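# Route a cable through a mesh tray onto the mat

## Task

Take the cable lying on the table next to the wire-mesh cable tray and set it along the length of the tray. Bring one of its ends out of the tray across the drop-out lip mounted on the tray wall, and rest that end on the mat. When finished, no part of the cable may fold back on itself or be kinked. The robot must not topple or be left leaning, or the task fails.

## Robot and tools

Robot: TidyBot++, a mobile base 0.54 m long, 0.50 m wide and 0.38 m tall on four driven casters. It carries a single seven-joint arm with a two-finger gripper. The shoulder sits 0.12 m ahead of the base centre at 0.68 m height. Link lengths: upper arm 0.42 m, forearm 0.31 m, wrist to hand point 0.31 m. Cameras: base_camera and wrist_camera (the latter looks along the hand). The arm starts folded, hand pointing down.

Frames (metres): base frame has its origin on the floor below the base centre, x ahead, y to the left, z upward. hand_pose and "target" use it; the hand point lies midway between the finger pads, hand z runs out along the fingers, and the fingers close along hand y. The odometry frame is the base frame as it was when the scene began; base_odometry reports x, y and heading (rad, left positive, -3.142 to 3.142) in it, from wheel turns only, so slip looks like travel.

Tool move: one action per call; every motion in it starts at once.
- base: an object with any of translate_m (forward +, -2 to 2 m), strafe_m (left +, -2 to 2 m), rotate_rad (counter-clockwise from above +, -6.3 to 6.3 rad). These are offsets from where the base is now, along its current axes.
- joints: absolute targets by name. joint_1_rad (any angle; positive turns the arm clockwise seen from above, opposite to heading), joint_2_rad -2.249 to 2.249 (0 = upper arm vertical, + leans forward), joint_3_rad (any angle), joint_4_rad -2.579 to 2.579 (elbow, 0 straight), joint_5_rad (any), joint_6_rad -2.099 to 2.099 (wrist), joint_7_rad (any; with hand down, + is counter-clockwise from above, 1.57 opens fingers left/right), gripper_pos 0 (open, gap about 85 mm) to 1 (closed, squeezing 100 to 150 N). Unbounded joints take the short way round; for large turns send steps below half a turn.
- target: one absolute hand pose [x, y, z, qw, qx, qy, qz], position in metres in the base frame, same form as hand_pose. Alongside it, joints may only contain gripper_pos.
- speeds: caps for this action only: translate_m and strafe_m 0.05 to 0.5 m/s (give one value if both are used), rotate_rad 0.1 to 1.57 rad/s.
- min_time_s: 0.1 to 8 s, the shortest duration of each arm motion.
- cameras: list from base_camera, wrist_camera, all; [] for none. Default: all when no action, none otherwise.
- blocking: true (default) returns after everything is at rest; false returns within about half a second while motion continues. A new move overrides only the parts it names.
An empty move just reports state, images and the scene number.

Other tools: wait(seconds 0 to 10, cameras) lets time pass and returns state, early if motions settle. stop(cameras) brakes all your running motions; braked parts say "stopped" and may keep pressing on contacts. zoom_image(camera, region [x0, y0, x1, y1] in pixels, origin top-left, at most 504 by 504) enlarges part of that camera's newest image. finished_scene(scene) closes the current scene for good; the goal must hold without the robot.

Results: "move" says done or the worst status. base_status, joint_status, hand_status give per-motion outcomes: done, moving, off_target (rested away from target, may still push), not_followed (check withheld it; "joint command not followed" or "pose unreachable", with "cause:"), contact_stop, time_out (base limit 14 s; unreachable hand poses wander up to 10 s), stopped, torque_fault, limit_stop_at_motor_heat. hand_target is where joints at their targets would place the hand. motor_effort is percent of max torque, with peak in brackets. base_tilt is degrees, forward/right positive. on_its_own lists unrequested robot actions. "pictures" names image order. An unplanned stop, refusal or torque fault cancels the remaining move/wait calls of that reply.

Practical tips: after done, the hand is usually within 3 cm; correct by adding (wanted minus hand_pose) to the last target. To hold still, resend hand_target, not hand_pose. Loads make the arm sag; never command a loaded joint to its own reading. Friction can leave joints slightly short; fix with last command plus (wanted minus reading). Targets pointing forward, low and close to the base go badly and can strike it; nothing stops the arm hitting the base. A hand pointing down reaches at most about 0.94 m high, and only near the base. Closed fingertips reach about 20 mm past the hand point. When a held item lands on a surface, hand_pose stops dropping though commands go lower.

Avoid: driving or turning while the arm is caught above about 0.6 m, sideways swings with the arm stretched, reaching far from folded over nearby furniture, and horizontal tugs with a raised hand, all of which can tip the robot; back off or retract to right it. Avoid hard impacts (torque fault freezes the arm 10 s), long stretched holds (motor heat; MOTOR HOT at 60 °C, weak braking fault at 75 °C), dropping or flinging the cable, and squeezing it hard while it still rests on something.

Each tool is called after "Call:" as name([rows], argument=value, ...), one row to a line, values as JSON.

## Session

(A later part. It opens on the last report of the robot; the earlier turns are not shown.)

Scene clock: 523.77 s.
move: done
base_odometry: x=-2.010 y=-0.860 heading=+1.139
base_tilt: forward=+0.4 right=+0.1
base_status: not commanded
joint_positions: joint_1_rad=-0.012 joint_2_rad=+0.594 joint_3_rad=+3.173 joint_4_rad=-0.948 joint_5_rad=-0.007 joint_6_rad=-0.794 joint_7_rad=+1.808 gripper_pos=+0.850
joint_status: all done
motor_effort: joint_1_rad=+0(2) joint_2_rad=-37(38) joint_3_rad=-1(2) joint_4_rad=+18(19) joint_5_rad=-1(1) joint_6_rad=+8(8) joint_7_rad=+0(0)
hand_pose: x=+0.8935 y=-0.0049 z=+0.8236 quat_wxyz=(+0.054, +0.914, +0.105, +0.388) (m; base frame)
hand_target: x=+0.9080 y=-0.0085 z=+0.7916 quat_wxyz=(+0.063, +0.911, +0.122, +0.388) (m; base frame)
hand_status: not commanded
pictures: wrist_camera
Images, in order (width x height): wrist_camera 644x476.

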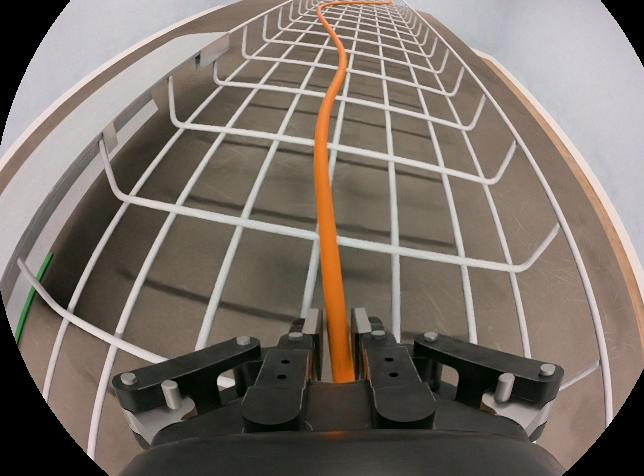

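Call:
move(joints={"gripper_pos": 0.97})

Call:
move(joints={"joint_2_rad": 0.54, "joint_4_rad": -0.88, "joint_6_rad": -0.82}, min_time_s=1.5, cameras=["wrist_camera"])

Scene clock: 527.80 s.
move: done
base_odometry: x=-2.010 y=-0.860 heading=+1.139
base_tilt: forward=+0.4 right=+0.1
base_status: not commanded
joint_positions: joint_1_rad=-0.012 joint_2_rad=+0.594 joint_3_rad=+3.173 joint_4_rad=-0.948 joint_5_rad=-0.007 joint_6_rad=-0.794 joint_7_rad=+1.809 gripper_pos=+0.941
joint_status: all done
motor_effort: joint_1_rad=+0(1) joint_2_rad=-34(37) joint_3_rad=-1(2) joint_4_rad=+18(19) joint_5_rad=-1(1) joint_6_rad=+8(8) joint_7_rad=+0(0)
hand_pose: x=+0.8935 y=-0.0049 z=+0.8237 quat_wxyz=(+0.054, +0.914, +0.105, +0.388) (m; base frame)
hand_target: x=+0.9080 y=-0.0085 z=+0.7916 quat_wxyz=(+0.063, +0.911, +0.122, +0.388) (m; base frame)
hand_status: not commanded
pictures: none

Scene clock: 529.67 s.
move: done
base_odometry: x=-2.010 y=-0.860 heading=+1.139
base_tilt: forward=+0.4 right=+0.1
base_status: not commanded
joint_positions: joint_1_rad=-0.012 joint_2_rad=+0.543 joint_3_rad=+3.173 joint_4_rad=-0.927 joint_5_rad=-0.007 joint_6_rad=-0.794 joint_7_rad=+1.809 gripper_pos=+0.941
joint_status: all done
motor_effort: joint_1_rad=+0(1) joint_2_rad=-36(39) joint_3_rad=-1(2) joint_4_rad=+20(20) joint_5_rad=-1(1) joint_6_rad=+8(10) joint_7_rad=+0(0)
hand_pose: x=+0.8889 y=-0.0049 z=+0.8745 quat_wxyz=(+0.057, +0.899, +0.103, +0.421) (m; base frame)
hand_target: x=+0.8905 y=-0.0079 z=+0.8967 quat_wxyz=(+0.068, +0.892, +0.119, +0.430) (m; base frame)
hand_status: not commanded
pictures: wrist_camera
Images, in order (width x height): wrist_camera 644x476.

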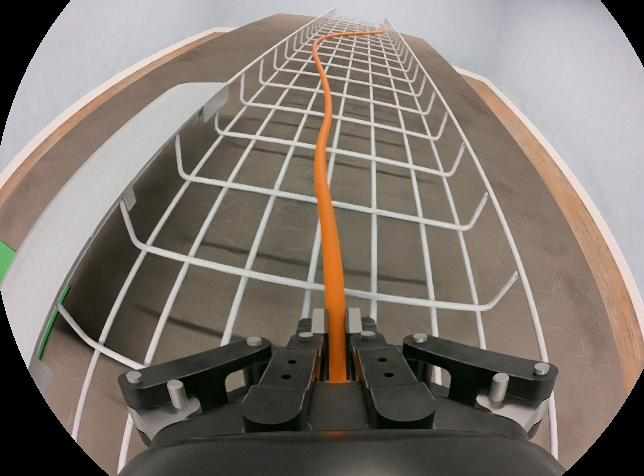

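Call:
zoom_image(camera="wrist_camera", region=[260, 0, 440, 130])

Scaled by 2.800.

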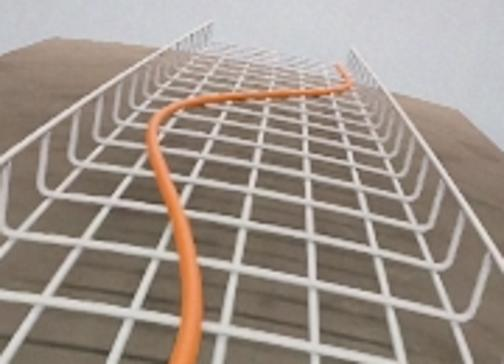

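Call:
move(base={"translate_m": -0.2}, speeds={"translate_m": 0.15}, cameras=["wrist_camera"])

Call:
zoom_image(camera="wrist_camera", region=[240, 0, 440, 130])

Scene clock: 535.90 s.
move: done
base_odometry: x=-2.094 y=-1.041 heading=+1.139
base_tilt: forward=+0.5 right=+0.2
base_status: done
joint_positions: joint_1_rad=-0.012 joint_2_rad=+0.537 joint_3_rad=+3.173 joint_4_rad=-0.927 joint_5_rad=-0.007 joint_6_rad=-0.794 joint_7_rad=+1.809 gripper_pos=+0.941
joint_status: not commanded
motor_effort: joint_1_rad=+0(1) joint_2_rad=-36(41) joint_3_rad=-1(2) joint_4_rad=+19(20) joint_5_rad=-1(1) joint_6_rad=+9(9) joint_7_rad=+0(0)
hand_pose: x=+0.8878 y=-0.0053 z=+0.8793 quat_wxyz=(+0.058, +0.898, +0.103, +0.424) (m; base frame)
hand_target: x=+0.8905 y=-0.0079 z=+0.8967 quat_wxyz=(+0.068, +0.892, +0.119, +0.430) (m; base frame)
hand_status: not commanded
pictures: wrist_camera
Images, in order (width x height): wrist_camera 644x476.

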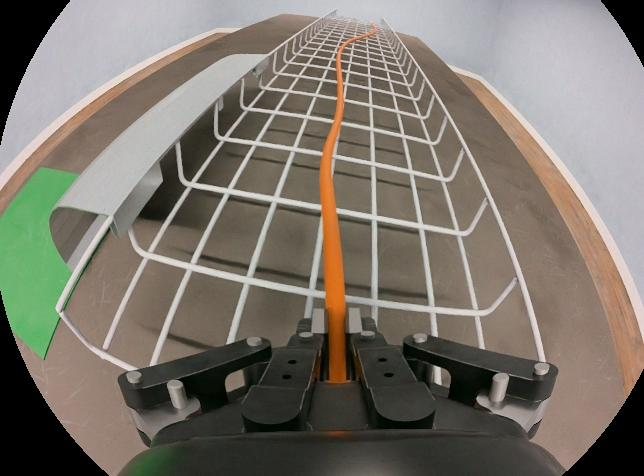

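Scaled by 2.520.

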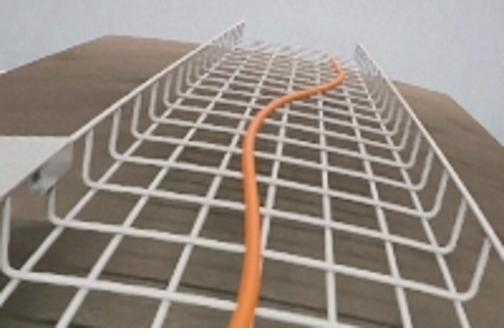

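Call:
move(joints={"joint_2_rad": 0.505, "joint_4_rad": -0.66, "joint_6_rad": -1.2, "joint_7_rad": 1.5}, min_time_s=1.5, cameras=["wrist_camera"])

Scene clock: 561.33 s.
move: done
base_odometry: x=-2.094 y=-1.041 heading=+1.139
base_tilt: forward=+0.5 right=+0.2
base_status: not commanded
joint_positions: joint_1_rad=-0.012 joint_2_rad=+0.511 joint_3_rad=+3.173 joint_4_rad=-0.709 joint_5_rad=-0.007 joint_6_rad=-1.121 joint_7_rad=+1.542 gripper_pos=+0.941
joint_status: all done
motor_effort: joint_1_rad=+0(1) joint_2_rad=-34(38) joint_3_rad=-1(2) joint_4_rad=+18(20) joint_5_rad=-1(1) joint_6_rad=+8(9) joint_7_rad=+0(1)
hand_pose: x=+0.8439 y=-0.0038 z=+0.9398 quat_wxyz=(+0.001, +0.921, -0.017, +0.390) (m; base frame)
hand_target: x=+0.8298 y=-0.0061 z=+0.9520 quat_wxyz=(-0.007, +0.925, -0.039, +0.379) (m; base frame)
hand_status: not commanded
pictures: wrist_camera
Images, in order (width x height): wrist_camera 644x476.

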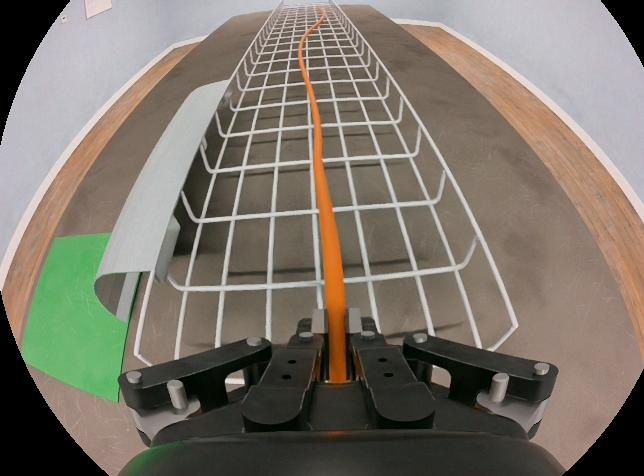

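Call:
move(base={"translate_m": 0.16, "strafe_m": 0.3}, speeds={"translate_m": 0.2}, cameras=["all"])

Scene clock: 569.87 s.
move: done
base_odometry: x=-2.300 y=-0.771 heading=+1.139
base_tilt: forward=+0.5 right=+0.1
base_status: done
joint_positions: joint_1_rad=-0.011 joint_2_rad=+0.503 joint_3_rad=+3.173 joint_4_rad=-0.708 joint_5_rad=-0.007 joint_6_rad=-1.127 joint_7_rad=+1.541 gripper_pos=+0.941
joint_status: not commanded
motor_effort: joint_1_rad=+0(4) joint_2_rad=-34(36) joint_3_rad=-1(3) joint_4_rad=+18(19) joint_5_rad=-1(1) joint_6_rad=+8(9) joint_7_rad=+0(0)
hand_pose: x=+0.8406 y=-0.0046 z=+0.9449 quat_wxyz=(+0.001, +0.920, -0.019, +0.391) (m; base frame)
hand_target: x=+0.8298 y=-0.0061 z=+0.9520 quat_wxyz=(-0.007, +0.925, -0.039, +0.379) (m; base frame)
hand_status: not commanded
pictures: base_camera, wrist_camera
Images, in order (width x height): base_camera 644x364, wrist_camera 644x476.

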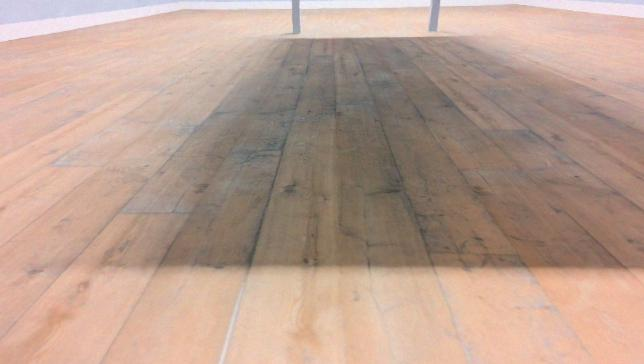

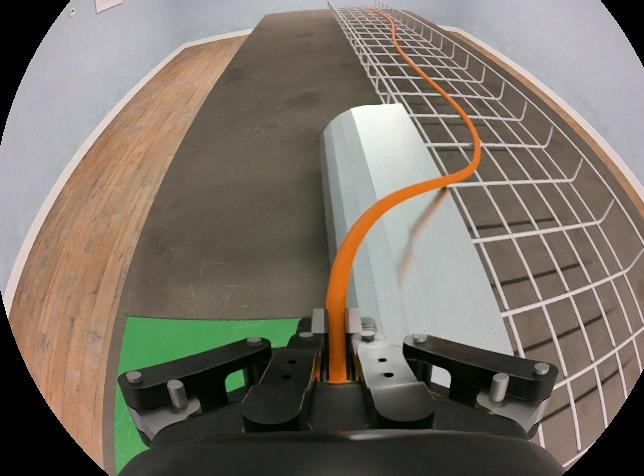

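Call:
move(base={"strafe_m": 0.1}, joints={"joint_7_rad": 1.15}, speeds={"strafe_m": 0.15}, min_time_s=1.0, cameras=["wrist_camera"])

Scene clock: 582.63 s.
move: done
base_odometry: x=-2.391 y=-0.728 heading=+1.139
base_tilt: forward=+0.5 right=+0.2
base_status: done
joint_positions: joint_1_rad=-0.008 joint_2_rad=+0.503 joint_3_rad=+3.173 joint_4_rad=-0.707 joint_5_rad=-0.007 joint_6_rad=-1.127 joint_7_rad=+1.192 gripper_pos=+0.941
joint_status: all done
motor_effort: joint_1_rad=+0(4) joint_2_rad=-33(35) joint_3_rad=-1(3) joint_4_rad=+18(19) joint_5_rad=+0(2) joint_6_rad=+8(8) joint_7_rad=+0(1)
hand_pose: x=+0.8406 y=-0.0067 z=+0.9450 quat_wxyz=(-0.067, +0.903, -0.179, +0.386) (m; base frame)
hand_target: x=+0.8298 y=-0.0061 z=+0.9520 quat_wxyz=(-0.072, +0.904, -0.199, +0.372) (m; base frame)
hand_status: not commanded
pictures: wrist_camera
Images, in order (width x height): wrist_camera 644x476.

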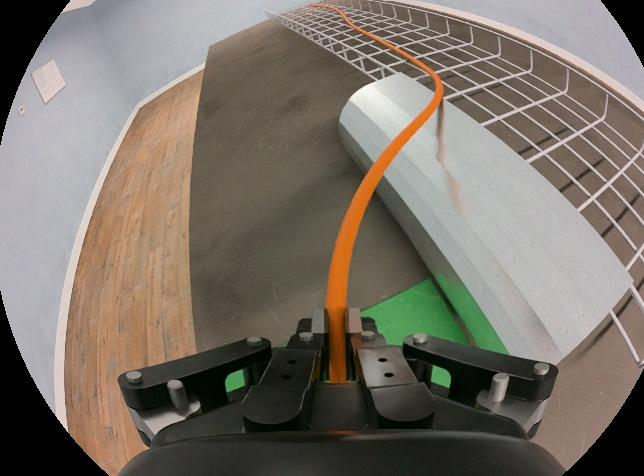

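Call:
move(joints={"joint_2_rad": 0.575, "joint_4_rad": -1.17, "joint_6_rad": -0.60}, min_time_s=3.0, cameras=["wrist_camera"])

Scene clock: 590.03 s.
move: done
base_odometry: x=-2.391 y=-0.728 heading=+1.139
base_tilt: forward=+0.4 right=+0.1
base_status: not commanded
joint_positions: joint_1_rad=-0.008 joint_2_rad=+0.534 joint_3_rad=+3.173 joint_4_rad=-1.137 joint_5_rad=-0.007 joint_6_rad=-0.680 joint_7_rad=+1.191 gripper_pos=+0.941
joint_status: all done
motor_effort: joint_1_rad=+0(1) joint_2_rad=-35(36) joint_3_rad=+0(2) joint_4_rad=+18(19) joint_5_rad=+0(1) joint_6_rad=+8(9) joint_7_rad=+0(0)
hand_pose: x=+0.8676 y=-0.0096 z=+0.7936 quat_wxyz=(-0.065, +0.905, -0.181, +0.380) (m; base frame)
hand_target: x=+0.8802 y=-0.0097 z=+0.7627 quat_wxyz=(-0.073, +0.900, -0.199, +0.381) (m; base frame)
hand_status: not commanded
pictures: wrist_camera
Images, in order (width x height): wrist_camera 644x476.

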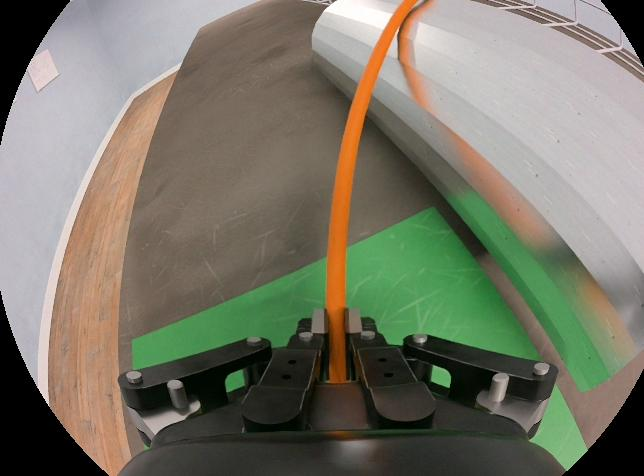

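Call:
move(joints={"joint_2_rad": 0.605, "joint_4_rad": -1.23, "joint_6_rad": -0.515}, min_time_s=2.0, cameras=["wrist_camera"])

Scene clock: 596.63 s.
move: done
base_odometry: x=-2.391 y=-0.728 heading=+1.139
base_tilt: forward=+0.5 right=+0.1
base_status: not commanded
joint_positions: joint_1_rad=-0.008 joint_2_rad=+0.560 joint_3_rad=+3.173 joint_4_rad=-1.194 joint_5_rad=-0.007 joint_6_rad=-0.592 joint_7_rad=+1.191 gripper_pos=+0.941
joint_status: all done
motor_effort: joint_1_rad=+0(1) joint_2_rad=-35(37) joint_3_rad=-1(2) joint_4_rad=+18(19) joint_5_rad=-1(1) joint_6_rad=+8(9) joint_7_rad=+0(0)
hand_pose: x=+0.8741 y=-0.0100 z=+0.7628 quat_wxyz=(-0.065, +0.904, -0.181, +0.382) (m; base frame)
hand_target: x=+0.8835 y=-0.0101 z=+0.7270 quat_wxyz=(-0.072, +0.901, -0.199, +0.379) (m; base frame)
hand_status: not commanded
pictures: wrist_camera
Images, in order (width x height): wrist_camera 644x476.

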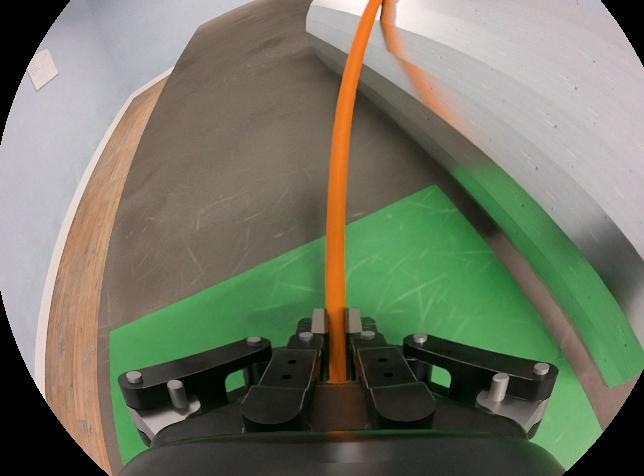

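Call:
move(joints={"gripper_pos": 0.65}, cameras=["wrist_camera"])

Scene clock: 599.97 s.
move: done
base_odometry: x=-2.391 y=-0.728 heading=+1.139
base_tilt: forward=+0.4 right=+0.2
base_status: not commanded
joint_positions: joint_1_rad=-0.008 joint_2_rad=+0.562 joint_3_rad=+3.173 joint_4_rad=-1.195 joint_5_rad=-0.007 joint_6_rad=-0.592 joint_7_rad=+1.191 gripper_pos=+0.650
joint_status: all done
motor_effort: joint_1_rad=+0(0) joint_2_rad=-35(36) joint_3_rad=-1(2) joint_4_rad=+19(19) joint_5_rad=+0(1) joint_6_rad=+8(8) joint_7_rad=+0(0)
hand_pose: x=+0.8739 y=-0.0100 z=+0.7611 quat_wxyz=(-0.065, +0.905, -0.181, +0.381) (m; base frame)
hand_target: x=+0.8835 y=-0.0101 z=+0.7270 quat_wxyz=(-0.072, +0.901, -0.199, +0.379) (m; base frame)
hand_status: not commanded
pictures: wrist_camera
Images, in order (width x height): wrist_camera 644x476.

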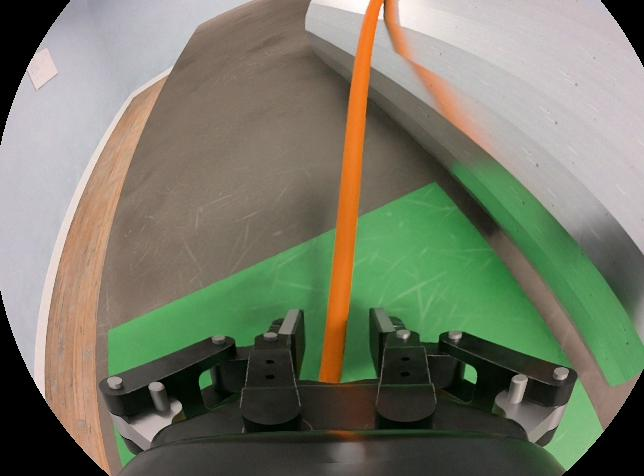

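Now lift up and back to inspect.

Call:
move(joints={"joint_2_rad": 0.48, "joint_4_rad": -0.68, "joint_6_rad": -1.2, "gripper_pos": 0.45}, min_time_s=1.5, cameras=["wrist_camera"])

Call:
move(base={"translate_m": -0.25, "strafe_m": -0.1}, joints={"joint_2_rad": 0.1, "joint_4_rad": -0.8, "joint_6_rad": -1.5, "joint_7_rad": 1.57, "gripper_pos": 0.0}, cameras=["wrist_camera"])

Scene clock: 604.67 s.
move: done
base_odometry: x=-2.391 y=-0.728 heading=+1.139
base_tilt: forward=+0.5 right=+0.1
base_status: not commanded
joint_positions: joint_1_rad=-0.008 joint_2_rad=+0.471 joint_3_rad=+3.173 joint_4_rad=-0.721 joint_5_rad=-0.007 joint_6_rad=-1.119 joint_7_rad=+1.191 gripper_pos=+0.450
joint_status: all done
motor_effort: joint_1_rad=+0(1) joint_2_rad=-32(38) joint_3_rad=-1(2) joint_4_rad=+17(20) joint_5_rad=-1(1) joint_6_rad=+8(9) joint_7_rad=+0(1)
hand_pose: x=+0.8321 y=-0.0068 z=+0.9633 quat_wxyz=(-0.069, +0.897, -0.179, +0.398) (m; base frame)
hand_target: x=+0.8211 y=-0.0063 z=+0.9595 quat_wxyz=(-0.073, +0.903, -0.199, +0.374) (m; base frame)
hand_status: not commanded
pictures: wrist_camera
Images, in order (width x height): wrist_camera 644x476.

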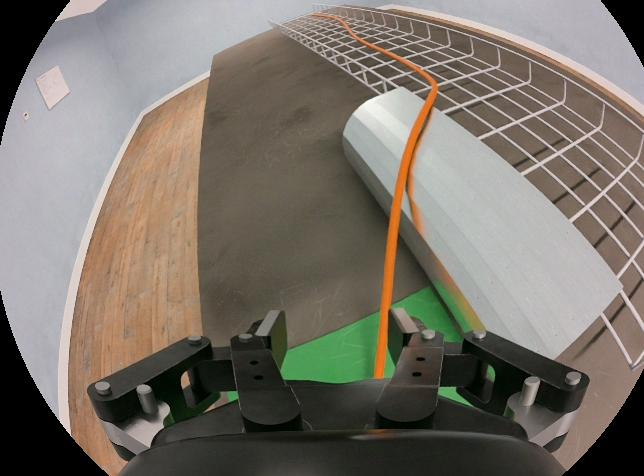

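Scene clock: 606.67 s.
move: done
base_odometry: x=-2.405 y=-0.998 heading=+1.139
base_tilt: forward=+0.4 right=+0.1
base_status: done
joint_positions: joint_1_rad=-0.008 joint_2_rad=+0.084 joint_3_rad=+3.173 joint_4_rad=-0.769 joint_5_rad=-0.007 joint_6_rad=-1.419 joint_7_rad=+1.528 gripper_pos=+0.000
joint_status: all done
motor_effort: joint_1_rad=+0(2) joint_2_rad=-18(37) joint_3_rad=-1(2) joint_4_rad=+15(19) joint_5_rad=-1(1) joint_6_rad=+8(9) joint_7_rad=+0(1)
hand_pose: x=+0.6293 y=-0.0071 z=+1.1068 quat_wxyz=(-0.006, +0.907, -0.028, +0.421) (m; base frame)
hand_target: x=+0.6178 y=-0.0065 z=+1.0663 quat_wxyz=(+0.002, +0.932, -0.009, +0.362) (m; base frame)
hand_status: not commanded
pictures: wrist_camera
Images, in order (width x height): wrist_camera 644x476.

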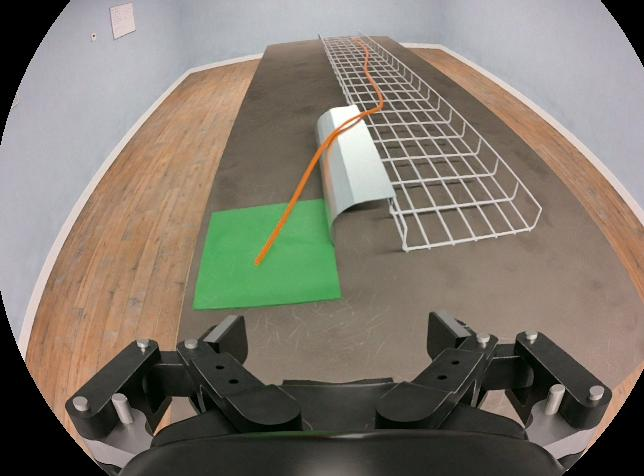

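Call:
zoom_image(camera="wrist_camera", region=[180, 90, 450, 320])

Call:
zoom_image(camera="wrist_camera", region=[280, 20, 460, 160])

Scaled by 1.867.

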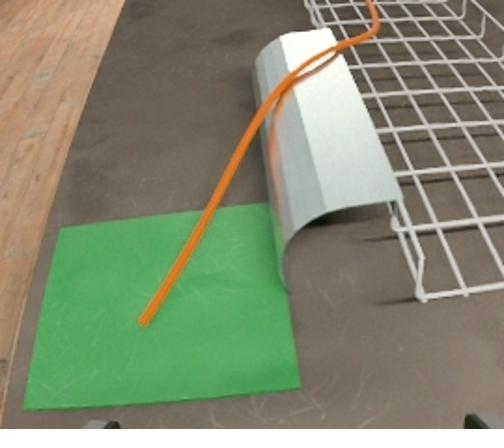

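Scaled by 2.800.

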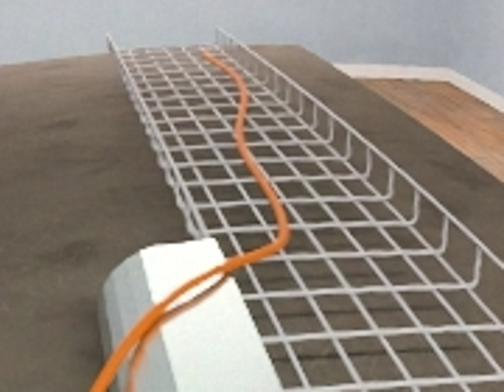

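Call:
move(base={"translate_m": 0.25}, joints={"joint_2_rad": 0.3, "joint_4_rad": -0.7, "joint_6_rad": -1.7}, cameras=["wrist_camera"])

Call:
zoom_image(camera="wrist_camera", region=[300, 0, 500, 150])

Scene clock: 621.23 s.
move: done
base_odometry: x=-2.300 y=-0.770 heading=+1.139
base_tilt: forward=+0.5 right=+0.1
base_status: done
joint_positions: joint_1_rad=-0.008 joint_2_rad=+0.302 joint_3_rad=+3.173 joint_4_rad=-0.741 joint_5_rad=-0.007 joint_6_rad=-1.625 joint_7_rad=+1.528 gripper_pos=+0.000
joint_status: all done
motor_effort: joint_1_rad=+0(1) joint_2_rad=-25(32) joint_3_rad=-1(2) joint_4_rad=+15(17) joint_5_rad=-1(1) joint_6_rad=+5(9) joint_7_rad=+0(0)
hand_pose: x=+0.6579 y=-0.0055 z=+0.9648 quat_wxyz=(-0.001, +0.972, -0.029, +0.235) (m; base frame)
hand_target: x=+0.6412 y=-0.0050 z=+0.9721 quat_wxyz=(+0.003, +0.976, -0.009, +0.219) (m; base frame)
hand_status: not commanded
pictures: wrist_camera
Images, in order (width x height): wrist_camera 644x476.

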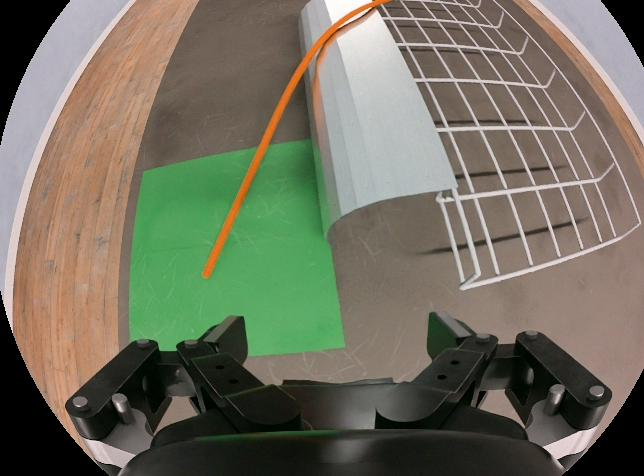

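Scaled by 2.520.

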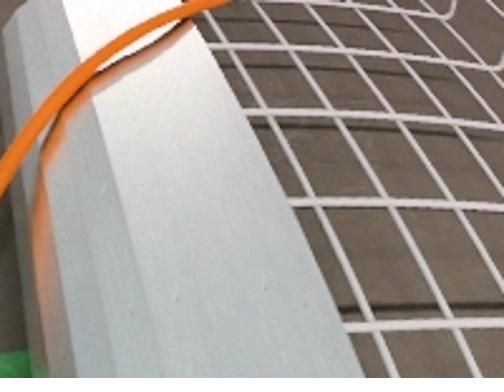

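Call:
move(joints={"joint_2_rad": 0.45, "joint_4_rad": -0.5, "joint_6_rad": -1.4}, cameras=["wrist_camera"])

Call:
zoom_image(camera="wrist_camera", region=[280, 0, 500, 180])

Scene clock: 625.67 s.
move: done
base_odometry: x=-2.300 y=-0.770 heading=+1.139
base_tilt: forward=+0.5 right=+0.1
base_status: not commanded
joint_positions: joint_1_rad=-0.008 joint_2_rad=+0.423 joint_3_rad=+3.173 joint_4_rad=-0.544 joint_5_rad=-0.007 joint_6_rad=-1.474 joint_7_rad=+1.528 gripper_pos=+0.000
joint_status: all done
motor_effort: joint_1_rad=+0(1) joint_2_rad=-28(31) joint_3_rad=-1(2) joint_4_rad=+15(17) joint_5_rad=-1(1) joint_6_rad=+7(8) joint_7_rad=+0(0)
hand_pose: x=+0.7518 y=-0.0052 z=+1.0059 quat_wxyz=(-0.001, +0.939, -0.026, +0.343) (m; base frame)
hand_target: x=+0.7795 y=-0.0050 z=+1.0247 quat_wxyz=(+0.006, +0.923, -0.006, +0.386) (m; base frame)
hand_status: not commanded
pictures: wrist_camera
Images, in order (width x height): wrist_camera 644x476.

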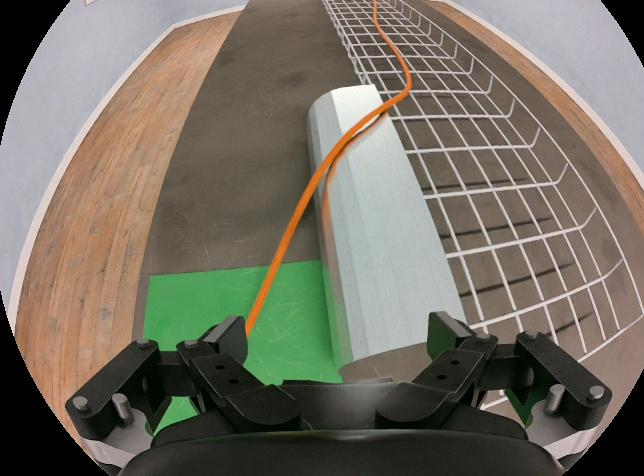

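Scaled by 2.291.

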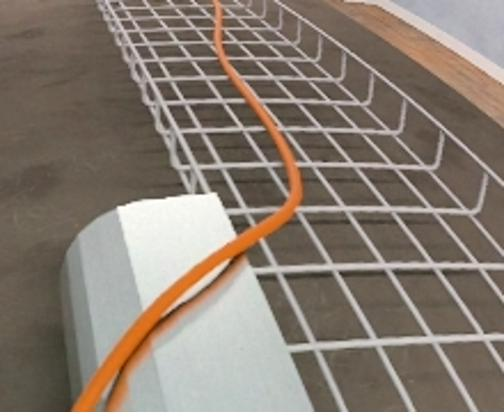

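Call:
move(joints={"joint_2_rad": 0.3, "joint_4_rad": -0.9, "joint_6_rad": -1.4}, cameras=["wrist_camera"])

Call:
zoom_image(camera="wrist_camera", region=[120, 140, 350, 340])

Scene clock: 632.67 s.
move: done
base_odometry: x=-2.300 y=-0.770 heading=+1.139
base_tilt: forward=+0.5 right=+0.1
base_status: not commanded
joint_positions: joint_1_rad=-0.008 joint_2_rad=+0.307 joint_3_rad=+3.173 joint_4_rad=-0.868 joint_5_rad=-0.007 joint_6_rad=-1.473 joint_7_rad=+1.528 gripper_pos=+0.000
joint_status: all done
motor_effort: joint_1_rad=+0(1) joint_2_rad=-25(30) joint_3_rad=-1(2) joint_4_rad=+16(17) joint_5_rad=-1(1) joint_6_rad=+5(8) joint_7_rad=+0(0)
hand_pose: x=+0.6840 y=-0.0063 z=+0.9301 quat_wxyz=(-0.002, +0.969, -0.029, +0.245) (m; base frame)
hand_target: x=+0.6971 y=-0.0066 z=+0.9309 quat_wxyz=(+0.004, +0.963, -0.009, +0.268) (m; base frame)
hand_status: not commanded
pictures: wrist_camera
Images, in order (width x height): wrist_camera 644x476.

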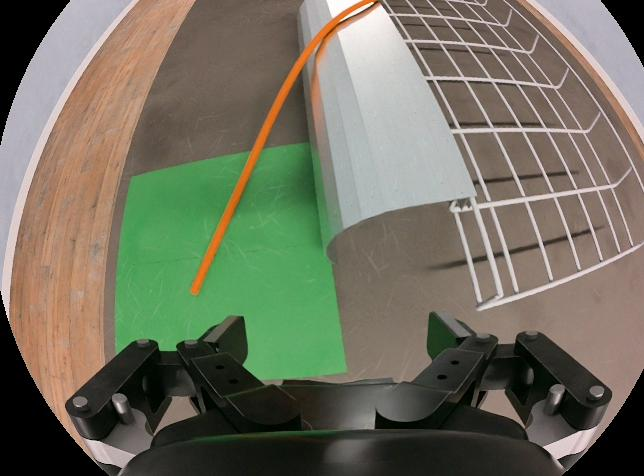

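Scaled by 2.191.

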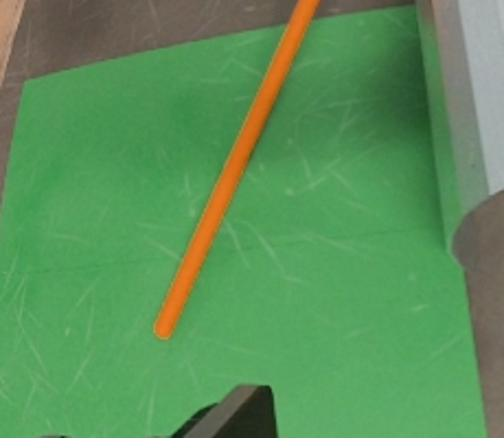

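Call:
finished_scene(scene=1)

The scene is finished: the task was done.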